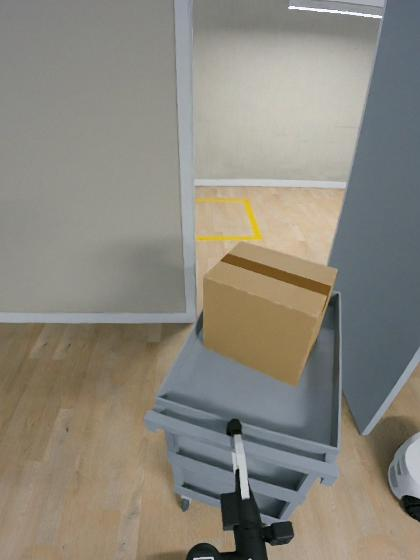

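{"op": "move", "data": {"blocking": false, "r2": {"base":{"translate_m":0.25,"strafe_m":-0.16},"pace":"slow"}, "cameras": []}}

{"op": "wait", "data": {"seconds": 6, "cameras": ["r2_head_camera"]}}

Scene clock: 499.53 s.
move: r2 moving
r1: as last shown
r1.lidar_m: 1.19 0.36 0.32 0.65 0.70 0.99 - 3.64 2.02 1.69 1.70 1.43
r1.motor_effort: lift_m=+21(21) arm_m=-4(4) wheel_0=+11(11) wheel_1=-3(3) wheel_2=+3(3)
r1.servo_current: wrist_yaw_rad=33(65) wrist_pitch_rad=46(46) wrist_roll_rad=46(65) gripper_m=59(59)
r1.contact_limits: translate_m 0.75
r1.wrist_depth_mm: - 225 240 256 307 357 421 / - 226 240 255 307 359 421 / - 226 240 256 307 355 421 / 661 226 240 256 307 355 418 / 654 242 240 256 307 357 418 / 654 226 215 191 301 357 421 / - 141 236 184 180 375 421
r2.base_odometry: x=-2.614 y=-1.125 heading=-2.873
r2.turned_by_wheels: +0.000
r2.turned_by_imu: +0.000
r2.base_tilt: forward=-0.7 right=+0.1
r2.lidar_m: 0.41 0.49 2.00 1.93 2.03 2.80 - 3.86 2.85 1.07 0.93 0.35
r2.base_status: translate_m moving; strafe_m moving
r2.joint_positions: lift_m=+0.687 arm_m=+0.000 wrist_yaw_rad=+0.002 wrist_pitch_rad=+0.003 wrist_roll_rad=+1.568 gripper_m=-0.019
r2.joint_status: not commanded
r2.measured_speeds: translate_m=+0.046 strafe_m=-0.029 rotate_rad=+0.000 lift_m=+0.000 arm_m=+0.000 wrist_yaw_rad=+0.007 wrist_pitch_rad=+0.000 wrist_roll_rad=+0.000
r2.motor_effort: lift_m=+20(20) arm_m=+4(4) wheel_0=+12(14) wheel_1=-6(6) wheel_2=-10(11)
r2.servo_current: wrist_yaw_rad=46(59) wrist_pitch_rad=39(46) wrist_roll_rad=46(59) gripper_m=78(85)
r2.hand_pose: x=+0.4595 y=-0.0868 z=+0.8641 quat_wxyz=(+0.708, +0.706, +0.002, +0.000) (m; r2's base frame)
r2.wrist_depth_mm: - 445 427 117 171 173 - / - 379 379 - 182 181 - / - 430 418 131 192 - - / - - 466 142 206 211 - / - - 525 152 221 - - / - - 183 160 183 1537 517 / - - - 112 252 - 1229
pictures: none
No camera images: "cameras" was empty.

Scene clock: 503.17 s.
earlier move: r2 done
r1.base_odometry: x=-0.944 y=-0.143 heading=+1.790
r1.turned_by_wheels: +0.000
r1.turned_by_imu: +0.000
r1.base_tilt: forward=-1.6 right=+1.2
r1.lidar_m: 1.19 0.35 0.31 0.59 0.72 3.54 - 3.61 2.03 1.68 1.70 1.40
r1.base_status: not commanded
r1.joint_positions: lift_m=+0.800 arm_m=+0.000 wrist_yaw_rad=+1.354 wrist_pitch_rad=+0.002 wrist_roll_rad=+0.000 gripper_m=-0.019
r1.joint_status: not commanded
r1.measured_speeds: all 0
r1.motor_effort: lift_m=+21(21) arm_m=-4(5) wheel_0=+11(12) wheel_1=-2(3) wheel_2=+3(3)
r1.servo_current: wrist_yaw_rad=52(78) wrist_pitch_rad=33(52) wrist_roll_rad=39(65) gripper_m=59(65)
r1.contact_limits: translate_m 0.75
r1.hand_pose: x=+0.3185 y=+0.2628 z=+0.9775 quat_wxyz=(+0.780, -0.001, +0.001, +0.626) (m; r1's base frame)
r1.wrist_depth_mm: - 225 240 256 307 357 424 / - 225 240 255 306 357 418 / - 226 240 256 307 357 418 / - 226 240 256 307 357 418 / - 242 240 256 306 357 418 / - 223 215 191 301 357 421 / 525 140 236 183 180 377 421
r2.base_odometry: x=-2.884 y=-1.041 heading=-2.873
r2.turned_by_wheels: +0.000
r2.turned_by_imu: +0.003
r2.base_tilt: forward=-0.7 right=+0.1
r2.lidar_m: 0.41 0.46 2.09 2.08 2.18 3.04 - 3.63 2.71 0.72 0.72 0.36
r2.base_status: done
r2.joint_positions: lift_m=+0.687 arm_m=+0.000 wrist_yaw_rad=+0.005 wrist_pitch_rad=+0.003 wrist_roll_rad=+1.568 gripper_m=-0.019
r2.joint_status: not commanded
r2.measured_speeds: all 0
r2.motor_effort: lift_m=+20(20) arm_m=+4(4) wheel_0=+9(17) wheel_1=-5(6) wheel_2=-5(11)
r2.servo_current: wrist_yaw_rad=52(65) wrist_pitch_rad=46(46) wrist_roll_rad=52(59) gripper_m=85(91)
r2.hand_pose: x=+0.4597 y=-0.0860 z=+0.8641 quat_wxyz=(+0.708, +0.706, +0.003, +0.001) (m; r2's base frame)
r2.wrist_depth_mm: - - 512 124 177 - - / - 382 382 128 187 186 - / - 424 418 139 197 - - / - - 462 146 209 - - / - - 508 155 222 661 - / - - 182 163 182 - 517 / - - - 112 250 - 1255
wait: 3.63 of 6 s (r2 has come to rest)
pictures: r2_head_camera
Images, in order (width x height): r2_head_camera 420x560.

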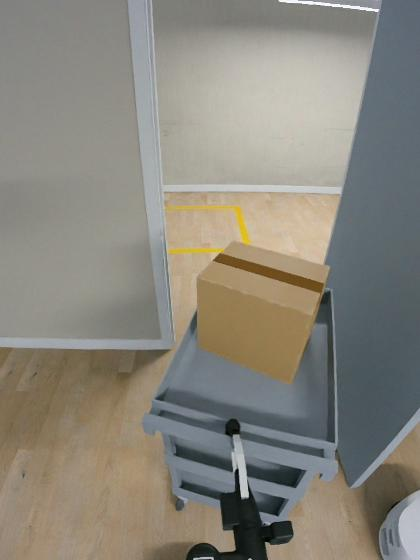

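{"op": "move", "data": {"blocking": false, "r2": {"base":{"translate_m":0.2,"strafe_m":-0.22},"pace":"slow"}, "cameras": []}}

{"op": "wait", "data": {"seconds": 6, "cameras": ["r2_head_camera"]}}

Scene clock: 510.30 s.
move: r2 moving
r1: as last shown
r1.base_tilt: forward=-1.6 right=+1.3
r1.lidar_m: 1.17 0.36 0.35 0.59 0.71 3.54 - 3.64 2.03 1.69 1.70 1.39
r1.motor_effort: lift_m=+21(21) arm_m=-4(5) wheel_0=+11(11) wheel_1=-3(3) wheel_2=+3(3)
r1.servo_current: wrist_yaw_rad=59(59) wrist_pitch_rad=39(46) wrist_roll_rad=33(65) gripper_m=52(59)
r1.contact_limits: translate_m 0.75
r1.wrist_depth_mm: - 225 240 256 307 357 421 / - 226 241 256 307 359 418 / - 226 239 256 307 355 418 / - 226 240 256 306 357 418 / - 242 240 256 306 357 421 / 741 223 215 190 301 359 418 / 521 140 236 183 180 373 421
r2.base_odometry: x=-2.895 y=-1.034 heading=-2.873
r2.turned_by_wheels: +0.000
r2.turned_by_imu: +0.001
r2.base_tilt: forward=-0.6 right=+0.1
r2.lidar_m: 0.41 0.46 2.10 2.10 2.17 3.01 - 3.64 2.70 0.72 0.74 0.38
r2.base_status: translate_m moving; strafe_m moving
r2.joint_positions: lift_m=+0.687 arm_m=+0.000 wrist_yaw_rad=+0.005 wrist_pitch_rad=+0.003 wrist_roll_rad=+1.568 gripper_m=-0.019
r2.joint_status: not commanded
r2.measured_speeds: translate_m=+0.033 strafe_m=-0.037 rotate_rad=+0.002 lift_m=+0.000 arm_m=+0.000 wrist_yaw_rad=+0.000 wrist_pitch_rad=+0.000 wrist_roll_rad=+0.000
r2.motor_effort: lift_m=+20(20) arm_m=+4(4) wheel_0=+12(16) wheel_1=-4(7) wheel_2=-6(8)
r2.servo_current: wrist_yaw_rad=52(59) wrist_pitch_rad=39(46) wrist_roll_rad=46(59) gripper_m=78(91)
r2.hand_pose: x=+0.4597 y=-0.0860 z=+0.8641 quat_wxyz=(+0.708, +0.706, +0.003, +0.001) (m; r2's base frame)
r2.wrist_depth_mm: - - 508 122 177 - - / - 384 379 128 187 186 - / - 427 415 139 196 - - / - - 459 146 208 - - / - - 512 154 221 - - / - - 183 163 182 - 512 / - - - 112 249 - 1229
pictures: none
No camera images: "cameras" was empty.

Scene clock: 514.03 s.
earlier move: r2 done
r1.base_odometry: x=-0.944 y=-0.143 heading=+1.790
r1.turned_by_wheels: +0.000
r1.turned_by_imu: +0.000
r1.base_tilt: forward=-1.6 right=+1.2
r1.lidar_m: 1.17 0.35 0.32 0.51 0.49 3.43 - 3.64 2.03 1.67 1.69 1.41
r1.base_status: not commanded
r1.joint_positions: lift_m=+0.800 arm_m=+0.000 wrist_yaw_rad=+1.354 wrist_pitch_rad=+0.002 wrist_roll_rad=+0.000 gripper_m=-0.019
r1.joint_status: not commanded
r1.measured_speeds: all 0
r1.motor_effort: lift_m=+21(21) arm_m=-4(5) wheel_0=+11(12) wheel_1=-2(3) wheel_2=+3(3)
r1.servo_current: wrist_yaw_rad=39(72) wrist_pitch_rad=39(46) wrist_roll_rad=52(65) gripper_m=59(65)
r1.contact_limits: translate_m 0.75
r1.hand_pose: x=+0.3185 y=+0.2628 z=+0.9775 quat_wxyz=(+0.780, -0.001, +0.001, +0.626) (m; r1's base frame)
r1.wrist_depth_mm: - 225 240 255 307 357 424 / - 226 240 256 307 357 421 / - 226 239 256 307 357 418 / - 225 240 256 307 357 418 / - 251 240 256 307 357 418 / 544 569 215 191 301 357 418 / - - 236 184 181 377 421
r2.base_odometry: x=-3.135 y=-0.882 heading=-2.873
r2.turned_by_wheels: +0.000
r2.turned_by_imu: +0.003
r2.base_tilt: forward=-0.7 right=+0.0
r2.lidar_m: 0.40 0.42 1.80 2.29 2.43 3.33 - 3.37 2.47 0.48 0.53 0.39
r2.base_status: done
r2.joint_positions: lift_m=+0.687 arm_m=+0.000 wrist_yaw_rad=+0.006 wrist_pitch_rad=+0.003 wrist_roll_rad=+1.568 gripper_m=-0.019
r2.joint_status: not commanded
r2.measured_speeds: all 0
r2.motor_effort: lift_m=+20(20) arm_m=+4(4) wheel_0=+10(17) wheel_1=-4(7) wheel_2=-1(8)
r2.servo_current: wrist_yaw_rad=59(65) wrist_pitch_rad=39(52) wrist_roll_rad=52(65) gripper_m=85(91)
r2.hand_pose: x=+0.4598 y=-0.0858 z=+0.8641 quat_wxyz=(+0.708, +0.706, +0.003, +0.001) (m; r2's base frame)
r2.wrist_depth_mm: - - - 141 196 - - / - - 433 147 204 - - / - 424 418 152 211 - - / - 462 452 159 219 - - / - - 488 163 227 - - / - - 187 168 183 1618 559 / - 142 - 112 242 - 480
wait: 3.73 of 6 s (r2 has come to rest)
pictures: r2_head_camera
Images, in order (width x height): r2_head_camera 420x560.

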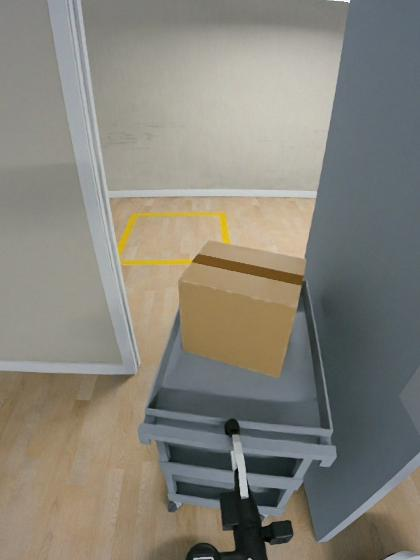

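{"op": "move", "data": {"blocking": false, "r1": {"base":{"translate_m":0.12,"strafe_m":-0.2},"contact_limits":{"translate_m":0.75},"joints":{"wrist_yaw_rad":1.55},"speeds":{"wrist_yaw_rad":0.1},"pace":"slow"}, "r2": {"base":{"translate_m":-0.25},"pace":"slow"}, "cameras": []}}

{"op": "wait", "data": {"seconds": 2.8, "cameras": []}}

{"op": "wait", "data": {"seconds": 1.5, "cameras": ["r2_head_camera","r1_wrist_camera","r1_head_camera"]}}

Scene clock: 529.30 s.
move: r1 moving; r2 moving
r1.base_odometry: x=-0.935 y=-0.134 heading=+1.791
r1.turned_by_wheels: +0.001
r1.turned_by_imu: +0.001
r1.base_tilt: forward=-1.6 right=+1.2
r1.lidar_m: 1.17 0.36 0.31 0.53 0.50 3.45 - 3.57 2.00 1.67 1.69 1.38
r1.base_status: translate_m moving; strafe_m moving
r1.joint_positions: lift_m=+0.800 arm_m=+0.000 wrist_yaw_rad=+1.393 wrist_pitch_rad=+0.002 wrist_roll_rad=+0.000 gripper_m=-0.019
r1.joint_status: wrist_yaw_rad moving
r1.measured_speeds: translate_m=+0.026 strafe_m=-0.043 rotate_rad=+0.001 lift_m=+0.000 arm_m=+0.000 wrist_yaw_rad=+0.090 wrist_pitch_rad=+0.000 wrist_roll_rad=+0.000
r1.motor_effort: lift_m=+21(21) arm_m=-4(5) wheel_0=+14(17) wheel_1=-6(8) wheel_2=+3(3)
r1.servo_current: wrist_yaw_rad=72(72) wrist_pitch_rad=46(52) wrist_roll_rad=46(72) gripper_m=59(59)
r1.contact_limits: translate_m 0.75
r1.hand_pose: x=+0.3080 y=+0.2684 z=+0.9775 quat_wxyz=(+0.767, -0.001, +0.001, +0.642) (m; r1's base frame)
r1.wrist_depth_mm: - - 239 253 301 345 402 / - - 238 254 301 345 402 / - - 239 254 300 345 399 / - - 239 192 300 343 399 / - - 238 194 301 345 399 / 554 569 229 191 296 347 399 / - - 236 186 294 353 402
r2.base_odometry: x=-3.124 y=-0.879 heading=-2.872
r2.turned_by_wheels: +0.000
r2.turned_by_imu: +0.001
r2.base_tilt: forward=-0.7 right=+0.1
r2.lidar_m: 0.41 0.44 1.84 2.30 2.40 3.36 - 3.39 2.46 0.48 0.54 0.41
r2.base_status: translate_m moving
r2.joint_positions: lift_m=+0.687 arm_m=+0.000 wrist_yaw_rad=+0.006 wrist_pitch_rad=+0.003 wrist_roll_rad=+1.568 gripper_m=-0.019
r2.joint_status: not commanded
r2.measured_speeds: translate_m=-0.049 strafe_m=-0.001 rotate_rad=+0.001 lift_m=+0.000 arm_m=+0.000 wrist_yaw_rad=+0.000 wrist_pitch_rad=+0.000 wrist_roll_rad=+0.000
r2.motor_effort: lift_m=+20(20) arm_m=+1(4) wheel_0=-3(8) wheel_1=-7(8) wheel_2=+14(16)
r2.servo_current: wrist_yaw_rad=52(65) wrist_pitch_rad=39(46) wrist_roll_rad=52(65) gripper_m=78(85)
r2.hand_pose: x=+0.4598 y=-0.0858 z=+0.8641 quat_wxyz=(+0.708, +0.706, +0.003, +0.001) (m; r2's base frame)
r2.wrist_depth_mm: - - - 146 202 - - / - - 477 152 208 - - / - 427 421 156 215 - - / - 466 452 162 221 - - / - - 492 167 230 - - / - - 186 172 183 691 549 / - 142 - 112 246 - 484
pictures: none
No camera images: "cameras" was empty.

Scene clock: 532.10 s.
earlier move: r1 moving; r2 moving
r1.base_odometry: x=-0.776 y=+0.018 heading=+1.790
r1.turned_by_wheels: +0.000
r1.turned_by_imu: +0.003
r1.base_tilt: forward=-1.6 right=+1.2
r1.lidar_m: 1.12 0.34 0.30 0.58 0.75 0.83 - 3.14 1.75 1.47 1.45 1.35
r1.base_status: translate_m moving; strafe_m moving
r1.joint_positions: lift_m=+0.800 arm_m=+0.000 wrist_yaw_rad=+1.547 wrist_pitch_rad=+0.002 wrist_roll_rad=+0.000 gripper_m=-0.019
r1.joint_status: all done
r1.measured_speeds: translate_m=+0.002 strafe_m=-0.004 rotate_rad=-0.001 lift_m=+0.000 arm_m=+0.000 wrist_yaw_rad=+0.000 wrist_pitch_rad=+0.000 wrist_roll_rad=+0.000
r1.motor_effort: lift_m=+21(21) arm_m=-4(5) wheel_0=+9(18) wheel_1=-6(13) wheel_2=+5(8)
r1.servo_current: wrist_yaw_rad=46(91) wrist_pitch_rad=39(52) wrist_roll_rad=52(72) gripper_m=52(65)
r1.contact_limits: translate_m 0.75
r1.hand_pose: x=+0.2651 y=+0.2863 z=+0.9775 quat_wxyz=(+0.715, -0.001, +0.001, +0.699) (m; r1's base frame)
r1.wrist_depth_mm: - 216 232 251 315 375 480 / - - 232 251 315 384 477 / - 220 232 252 314 382 477 / - 226 232 251 314 382 477 / - 229 236 192 314 379 477 / 715 215 219 192 298 382 477 / 535 137 222 190 312 394 480
r2.base_odometry: x=-2.896 y=-0.817 heading=-2.873
r2.turned_by_wheels: -0.001
r2.turned_by_imu: -0.001
r2.base_tilt: forward=-0.7 right=+0.1
r2.lidar_m: 0.40 0.47 2.17 2.30 2.45 3.35 - 3.33 2.48 0.76 0.77 0.41
r2.base_status: translate_m moving
r2.joint_positions: lift_m=+0.687 arm_m=+0.000 wrist_yaw_rad=-0.003 wrist_pitch_rad=+0.003 wrist_roll_rad=+1.568 gripper_m=-0.019
r2.joint_status: not commanded
r2.measured_speeds: translate_m=-0.021 strafe_m=+0.000 rotate_rad=+0.001 lift_m=+0.000 arm_m=+0.000 wrist_yaw_rad=+0.000 wrist_pitch_rad=+0.000 wrist_roll_rad=+0.000
r2.motor_effort: lift_m=+20(20) arm_m=-3(4) wheel_0=-11(13) wheel_1=-6(9) wheel_2=+5(16)
r2.servo_current: wrist_yaw_rad=33(65) wrist_pitch_rad=46(46) wrist_roll_rad=46(65) gripper_m=78(91)
r2.hand_pose: x=+0.4590 y=-0.0884 z=+0.8641 quat_wxyz=(+0.708, +0.706, +0.000, -0.002) (m; r2's base frame)
r2.wrist_depth_mm: - - - 154 211 - - / - - 500 159 216 - - / - 430 427 162 222 - - / - 459 449 166 226 - - / - - 477 170 231 - - / - - 185 174 183 - - / - - - 112 241 - 504
wait: 2.80 s; no rest
pictures: none
No camera images: "cameras" was empty.

Scene clock: 532.40 s.
earlier move: r1 done; r2 moving
r1.base_odometry: x=-0.776 y=+0.018 heading=+1.790
r1.turned_by_wheels: +0.000
r1.turned_by_imu: +0.000
r1.base_tilt: forward=-1.5 right=+1.2
r1.lidar_m: 1.13 0.33 0.30 0.59 0.74 0.86 - 3.14 1.75 1.48 1.45 1.36
r1.base_status: done
r1.joint_positions: lift_m=+0.800 arm_m=+0.000 wrist_yaw_rad=+1.547 wrist_pitch_rad=+0.002 wrist_roll_rad=+0.000 gripper_m=-0.019
r1.joint_status: all done
r1.measured_speeds: all 0
r1.motor_effort: lift_m=+21(21) arm_m=-4(5) wheel_0=+10(18) wheel_1=-7(13) wheel_2=+5(8)
r1.servo_current: wrist_yaw_rad=65(91) wrist_pitch_rad=33(52) wrist_roll_rad=59(72) gripper_m=52(65)
r1.contact_limits: translate_m 0.75
r1.hand_pose: x=+0.2651 y=+0.2863 z=+0.9775 quat_wxyz=(+0.715, -0.001, +0.001, +0.699) (m; r1's base frame)
r1.wrist_depth_mm: - 216 231 251 317 373 480 / - - 232 251 315 384 480 / - 220 232 251 315 382 477 / - 225 233 250 314 382 473 / - 229 236 191 314 384 473 / 707 215 219 191 298 384 477 / 530 138 223 190 314 397 477
r2.base_odometry: x=-2.894 y=-0.816 heading=-2.873
r2.turned_by_wheels: +0.000
r2.turned_by_imu: +0.000
r2.base_tilt: forward=-0.7 right=+0.1
r2.lidar_m: 0.41 0.43 2.16 2.30 2.40 3.37 - 3.36 2.48 0.77 0.77 0.41
r2.base_status: translate_m moving
r2.joint_positions: lift_m=+0.687 arm_m=+0.000 wrist_yaw_rad=-0.003 wrist_pitch_rad=+0.003 wrist_roll_rad=+1.568 gripper_m=-0.019
r2.joint_status: not commanded
r2.measured_speeds: all 0
r2.motor_effort: lift_m=+20(20) arm_m=-3(4) wheel_0=-15(15) wheel_1=-5(9) wheel_2=+5(16)
r2.servo_current: wrist_yaw_rad=39(65) wrist_pitch_rad=46(46) wrist_roll_rad=39(65) gripper_m=78(91)
r2.hand_pose: x=+0.4590 y=-0.0884 z=+0.8641 quat_wxyz=(+0.708, +0.706, +0.000, -0.002) (m; r2's base frame)
r2.wrist_depth_mm: - - - 154 212 - - / - - 500 158 216 - - / - 430 424 162 221 - - / - 459 449 167 227 - - / - - 477 170 231 - - / - - 185 173 183 - - / - - - 112 242 - 504
wait: 0.30 of 1.5 s (r1 has come to rest)
pictures: r1_head_camera, r1_wrist_camera, r2_head_camera
Images, in order (width x height): r1_head_camera 420x560, r1_wrist_camera 616x392, r2_head_camera 420x560.

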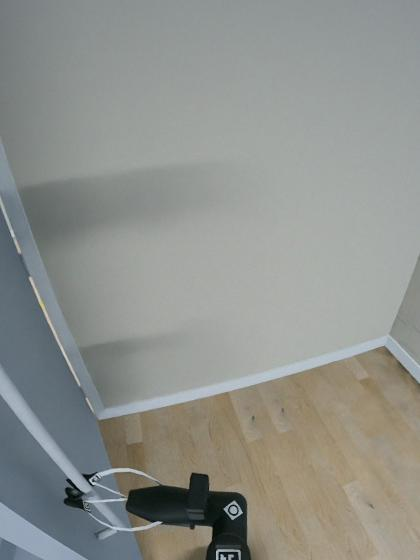

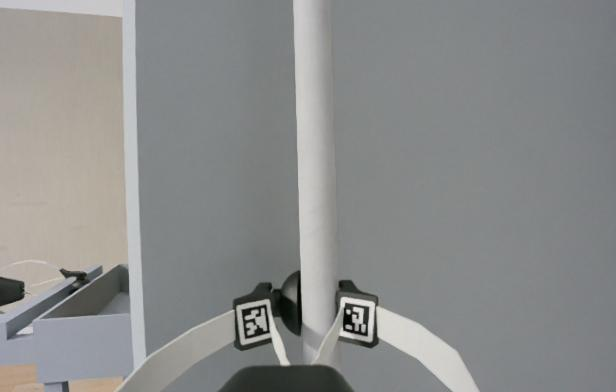

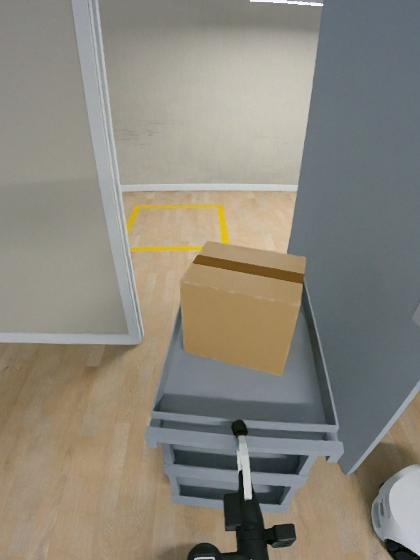

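{"op": "move", "data": {"blocking": false, "r2": {"base":{"translate_m":-0.05,"strafe_m":-0.27},"pace":"slow"}, "cameras": []}}

{"op": "wait", "data": {"seconds": 6, "cameras": ["r2_head_camera"]}}

Scene clock: 538.47 s.
earlier move: r2 done
move: r2 moving
r1: as last shown
r1.base_tilt: forward=-1.6 right=+1.2
r1.lidar_m: 1.12 0.36 0.31 0.57 0.76 0.81 - 3.14 1.76 1.46 1.47 1.31
r1.motor_effort: lift_m=+21(21) arm_m=-5(5) wheel_0=+10(10) wheel_1=-7(7) wheel_2=+5(5)
r1.servo_current: wrist_yaw_rad=46(65) wrist_pitch_rad=39(59) wrist_roll_rad=59(65) gripper_m=52(65)
r1.contact_limits: translate_m 0.75
r1.wrist_depth_mm: - 216 232 251 317 373 480 / - - 232 251 314 384 480 / - 220 232 251 314 384 477 / - 225 232 251 314 382 473 / - 229 236 192 314 384 473 / 707 215 219 191 298 382 480 / 525 137 222 190 312 397 477
r2.base_odometry: x=-2.895 y=-0.803 heading=-2.873
r2.turned_by_wheels: +0.000
r2.turned_by_imu: +0.001
r2.base_tilt: forward=-0.7 right=+0.1
r2.lidar_m: 0.39 0.42 2.20 2.32 2.41 3.40 - 3.33 2.47 0.79 0.73 0.40
r2.base_status: translate_m moving; strafe_m moving
r2.joint_positions: lift_m=+0.687 arm_m=+0.000 wrist_yaw_rad=-0.002 wrist_pitch_rad=+0.003 wrist_roll_rad=+1.568 gripper_m=-0.019
r2.joint_status: not commanded
r2.measured_speeds: translate_m=-0.010 strafe_m=-0.052 rotate_rad=+0.004 lift_m=+0.000 arm_m=+0.000 wrist_yaw_rad=+0.023 wrist_pitch_rad=+0.000 wrist_roll_rad=+0.000
r2.motor_effort: lift_m=+20(20) arm_m=-4(4) wheel_0=+6(8) wheel_1=-9(10) wheel_2=+6(7)
r2.servo_current: wrist_yaw_rad=39(59) wrist_pitch_rad=39(46) wrist_roll_rad=52(59) gripper_m=85(85)
r2.hand_pose: x=+0.4591 y=-0.0880 z=+0.8641 quat_wxyz=(+0.708, +0.706, +0.000, -0.002) (m; r2's base frame)
r2.wrist_depth_mm: - - - 151 210 - - / - 492 462 156 213 - - / - 427 427 160 220 - - / - 462 449 165 224 - - / - - 477 169 230 - - / - - 185 172 184 683 - / - - - 112 242 - 496
pictures: none
No camera images: "cameras" was empty.

Scene clock: 541.93 s.
earlier move: r2 done
r1.base_odometry: x=-0.776 y=+0.018 heading=+1.790
r1.turned_by_wheels: +0.000
r1.turned_by_imu: +0.000
r1.base_tilt: forward=-1.5 right=+1.2
r1.lidar_m: 1.13 0.36 0.30 0.35 0.51 0.55 - 3.18 1.73 1.47 1.48 1.34
r1.base_status: not commanded
r1.joint_positions: lift_m=+0.800 arm_m=+0.000 wrist_yaw_rad=+1.547 wrist_pitch_rad=+0.002 wrist_roll_rad=+0.000 gripper_m=-0.019
r1.joint_status: not commanded
r1.measured_speeds: all 0
r1.motor_effort: lift_m=+21(21) arm_m=-4(5) wheel_0=+10(11) wheel_1=-7(7) wheel_2=+5(5)
r1.servo_current: wrist_yaw_rad=59(72) wrist_pitch_rad=46(59) wrist_roll_rad=52(72) gripper_m=52(65)
r1.contact_limits: translate_m 0.75
r1.hand_pose: x=+0.2651 y=+0.2863 z=+0.9775 quat_wxyz=(+0.715, -0.001, +0.001, +0.699) (m; r1's base frame)
r1.wrist_depth_mm: - 216 232 251 315 375 484 / - - 232 251 315 384 480 / - 220 232 251 315 382 477 / - 226 232 251 314 382 473 / - 230 236 192 312 382 477 / - 216 220 192 298 382 473 / 449 137 222 190 314 397 480
r2.base_odometry: x=-2.918 y=-0.543 heading=-2.873
r2.turned_by_wheels: +0.000
r2.turned_by_imu: +0.002
r2.base_tilt: forward=-0.7 right=+0.1
r2.lidar_m: 0.35 0.34 2.24 2.58 2.68 3.76 - 2.97 2.17 0.67 0.52 0.45
r2.base_status: done
r2.joint_positions: lift_m=+0.687 arm_m=+0.000 wrist_yaw_rad=+0.009 wrist_pitch_rad=+0.003 wrist_roll_rad=+1.568 gripper_m=-0.019
r2.joint_status: not commanded
r2.measured_speeds: all 0
r2.motor_effort: lift_m=+20(20) arm_m=-3(4) wheel_0=+6(17) wheel_1=-3(10) wheel_2=+7(12)
r2.servo_current: wrist_yaw_rad=59(78) wrist_pitch_rad=46(52) wrist_roll_rad=39(59) gripper_m=78(91)
r2.hand_pose: x=+0.4601 y=-0.0848 z=+0.8641 quat_wxyz=(+0.708, +0.706, +0.004, +0.002) (m; r2's base frame)
r2.wrist_depth_mm: - - - 201 270 283 279 / - - - 196 260 - - / - - - 188 251 - - / - - 449 183 242 - - / - - 445 178 236 - - / - - 188 172 182 - - / - 455 449 112 223 - -
wait: 3.47 of 6 s (r2 has come to rest)
pictures: r2_head_camera
Images, in order (width x height): r2_head_camera 420x560.

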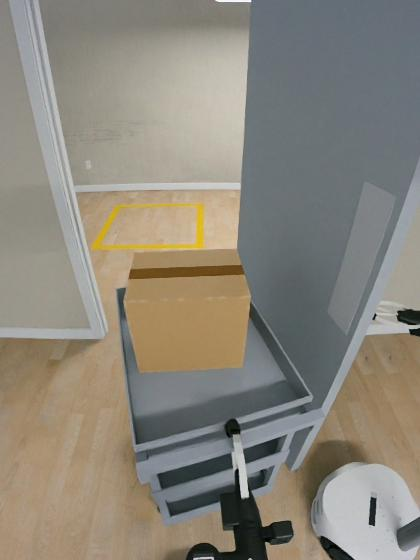

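{"op": "move", "data": {"blocking": false, "r2": {"base":{"translate_m":0.3,"strafe_m":0.08},"pace":"slow"}, "cameras": []}}

{"op": "wait", "data": {"seconds": 6, "cameras": ["r2_head_camera"]}}

Scene clock: 554.63 s.
move: r2 moving
r1: as last shown
r1.base_tilt: forward=-1.6 right=+1.2
r1.lidar_m: 1.11 0.34 0.32 0.37 0.51 0.54 - 3.12 1.75 1.47 1.48 1.35
r1.motor_effort: lift_m=+21(21) arm_m=-4(5) wheel_0=+9(10) wheel_1=-7(7) wheel_2=+5(5)
r1.servo_current: wrist_yaw_rad=52(65) wrist_pitch_rad=39(46) wrist_roll_rad=39(65) gripper_m=52(65)
r1.contact_limits: translate_m 0.75
r1.wrist_depth_mm: - 216 231 250 317 375 484 / - - 232 251 315 384 480 / - 220 232 251 315 384 477 / - 225 232 250 314 384 477 / - 231 236 192 314 382 477 / - 215 220 191 297 384 477 / - 137 223 190 314 397 477
r2.base_odometry: x=-2.929 y=-0.549 heading=-2.872
r2.turned_by_wheels: +0.000
r2.turned_by_imu: +0.000
r2.base_tilt: forward=-0.7 right=+0.1
r2.lidar_m: 0.34 0.34 2.20 2.54 2.71 3.78 - 2.97 2.20 0.68 0.51 0.43
r2.base_status: translate_m moving; strafe_m moving
r2.joint_positions: lift_m=+0.687 arm_m=+0.000 wrist_yaw_rad=+0.001 wrist_pitch_rad=+0.003 wrist_roll_rad=+1.568 gripper_m=-0.019
r2.joint_status: not commanded
r2.measured_speeds: translate_m=+0.049 strafe_m=+0.012 rotate_rad=+0.000 lift_m=+0.000 arm_m=+0.000 wrist_yaw_rad=-0.025 wrist_pitch_rad=+0.000 wrist_roll_rad=+0.000
r2.motor_effort: lift_m=+20(20) arm_m=-3(4) wheel_0=+7(11) wheel_1=+8(9) wheel_2=-14(14)
r2.servo_current: wrist_yaw_rad=52(72) wrist_pitch_rad=39(46) wrist_roll_rad=39(59) gripper_m=85(85)
r2.hand_pose: x=+0.4594 y=-0.0872 z=+0.8641 quat_wxyz=(+0.708, +0.706, +0.001, -0.001) (m; r2's base frame)
r2.wrist_depth_mm: - - - 207 276 285 285 / - - - 197 264 - - / - - - 189 253 - - / - - 452 185 242 - - / - - 449 176 235 - - / - - 186 170 182 - - / - - 439 112 220 - -
pictures: none
No camera images: "cameras" was empty.

Scene clock: 558.50 s.
earlier move: r2 done
r1.base_odometry: x=-0.776 y=+0.018 heading=+1.790
r1.turned_by_wheels: +0.000
r1.turned_by_imu: +0.000
r1.base_tilt: forward=-1.6 right=+1.2
r1.lidar_m: 1.13 0.32 0.29 0.56 0.54 3.72 - 3.14 1.77 1.48 1.47 1.34
r1.base_status: not commanded
r1.joint_positions: lift_m=+0.800 arm_m=+0.000 wrist_yaw_rad=+1.547 wrist_pitch_rad=+0.002 wrist_roll_rad=+0.000 gripper_m=-0.019
r1.joint_status: not commanded
r1.measured_speeds: all 0
r1.motor_effort: lift_m=+21(21) arm_m=-4(5) wheel_0=+10(10) wheel_1=-7(7) wheel_2=+5(5)
r1.servo_current: wrist_yaw_rad=26(65) wrist_pitch_rad=46(46) wrist_roll_rad=46(72) gripper_m=52(65)
r1.contact_limits: translate_m 0.75
r1.hand_pose: x=+0.2651 y=+0.2863 z=+0.9775 quat_wxyz=(+0.715, -0.001, +0.001, +0.699) (m; r1's base frame)
r1.wrist_depth_mm: - 215 232 251 317 375 480 / - - 233 251 314 384 484 / - 220 232 251 314 384 477 / - 226 231 251 314 384 477 / 647 231 236 192 314 384 477 / 559 240 219 192 298 384 477 / - - 223 190 314 397 477
r2.base_odometry: x=-3.186 y=-0.699 heading=-2.873
r2.turned_by_wheels: +0.000
r2.turned_by_imu: -0.002
r2.base_tilt: forward=-0.7 right=+0.1
r2.lidar_m: 0.38 0.38 1.79 2.47 2.58 3.61 - 3.08 2.31 0.51 0.55 0.42
r2.base_status: done
r2.joint_positions: lift_m=+0.687 arm_m=+0.000 wrist_yaw_rad=-0.009 wrist_pitch_rad=+0.003 wrist_roll_rad=+1.568 gripper_m=-0.019
r2.joint_status: not commanded
r2.measured_speeds: all 0
r2.motor_effort: lift_m=+20(20) arm_m=+4(4) wheel_0=-1(11) wheel_1=+5(9) wheel_2=-8(18)
r2.servo_current: wrist_yaw_rad=65(78) wrist_pitch_rad=46(52) wrist_roll_rad=46(65) gripper_m=85(91)
r2.hand_pose: x=+0.4585 y=-0.0900 z=+0.8641 quat_wxyz=(+0.708, +0.706, -0.002, -0.004) (m; r2's base frame)
r2.wrist_depth_mm: - - - 171 232 - - / - - - 171 230 - - / - 433 433 171 231 - - / - 445 442 170 230 - - / - - 455 169 229 - - / - - 184 169 183 - - / - - 484 112 229 1756 -
wait: 3.87 of 6 s (r2 has come to rest)
pictures: r2_head_camera
Images, in order (width x height): r2_head_camera 420x560.

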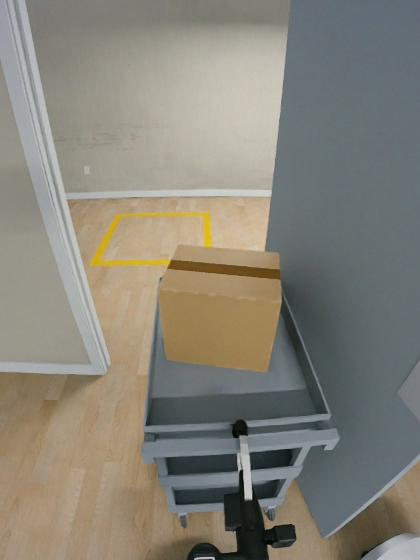

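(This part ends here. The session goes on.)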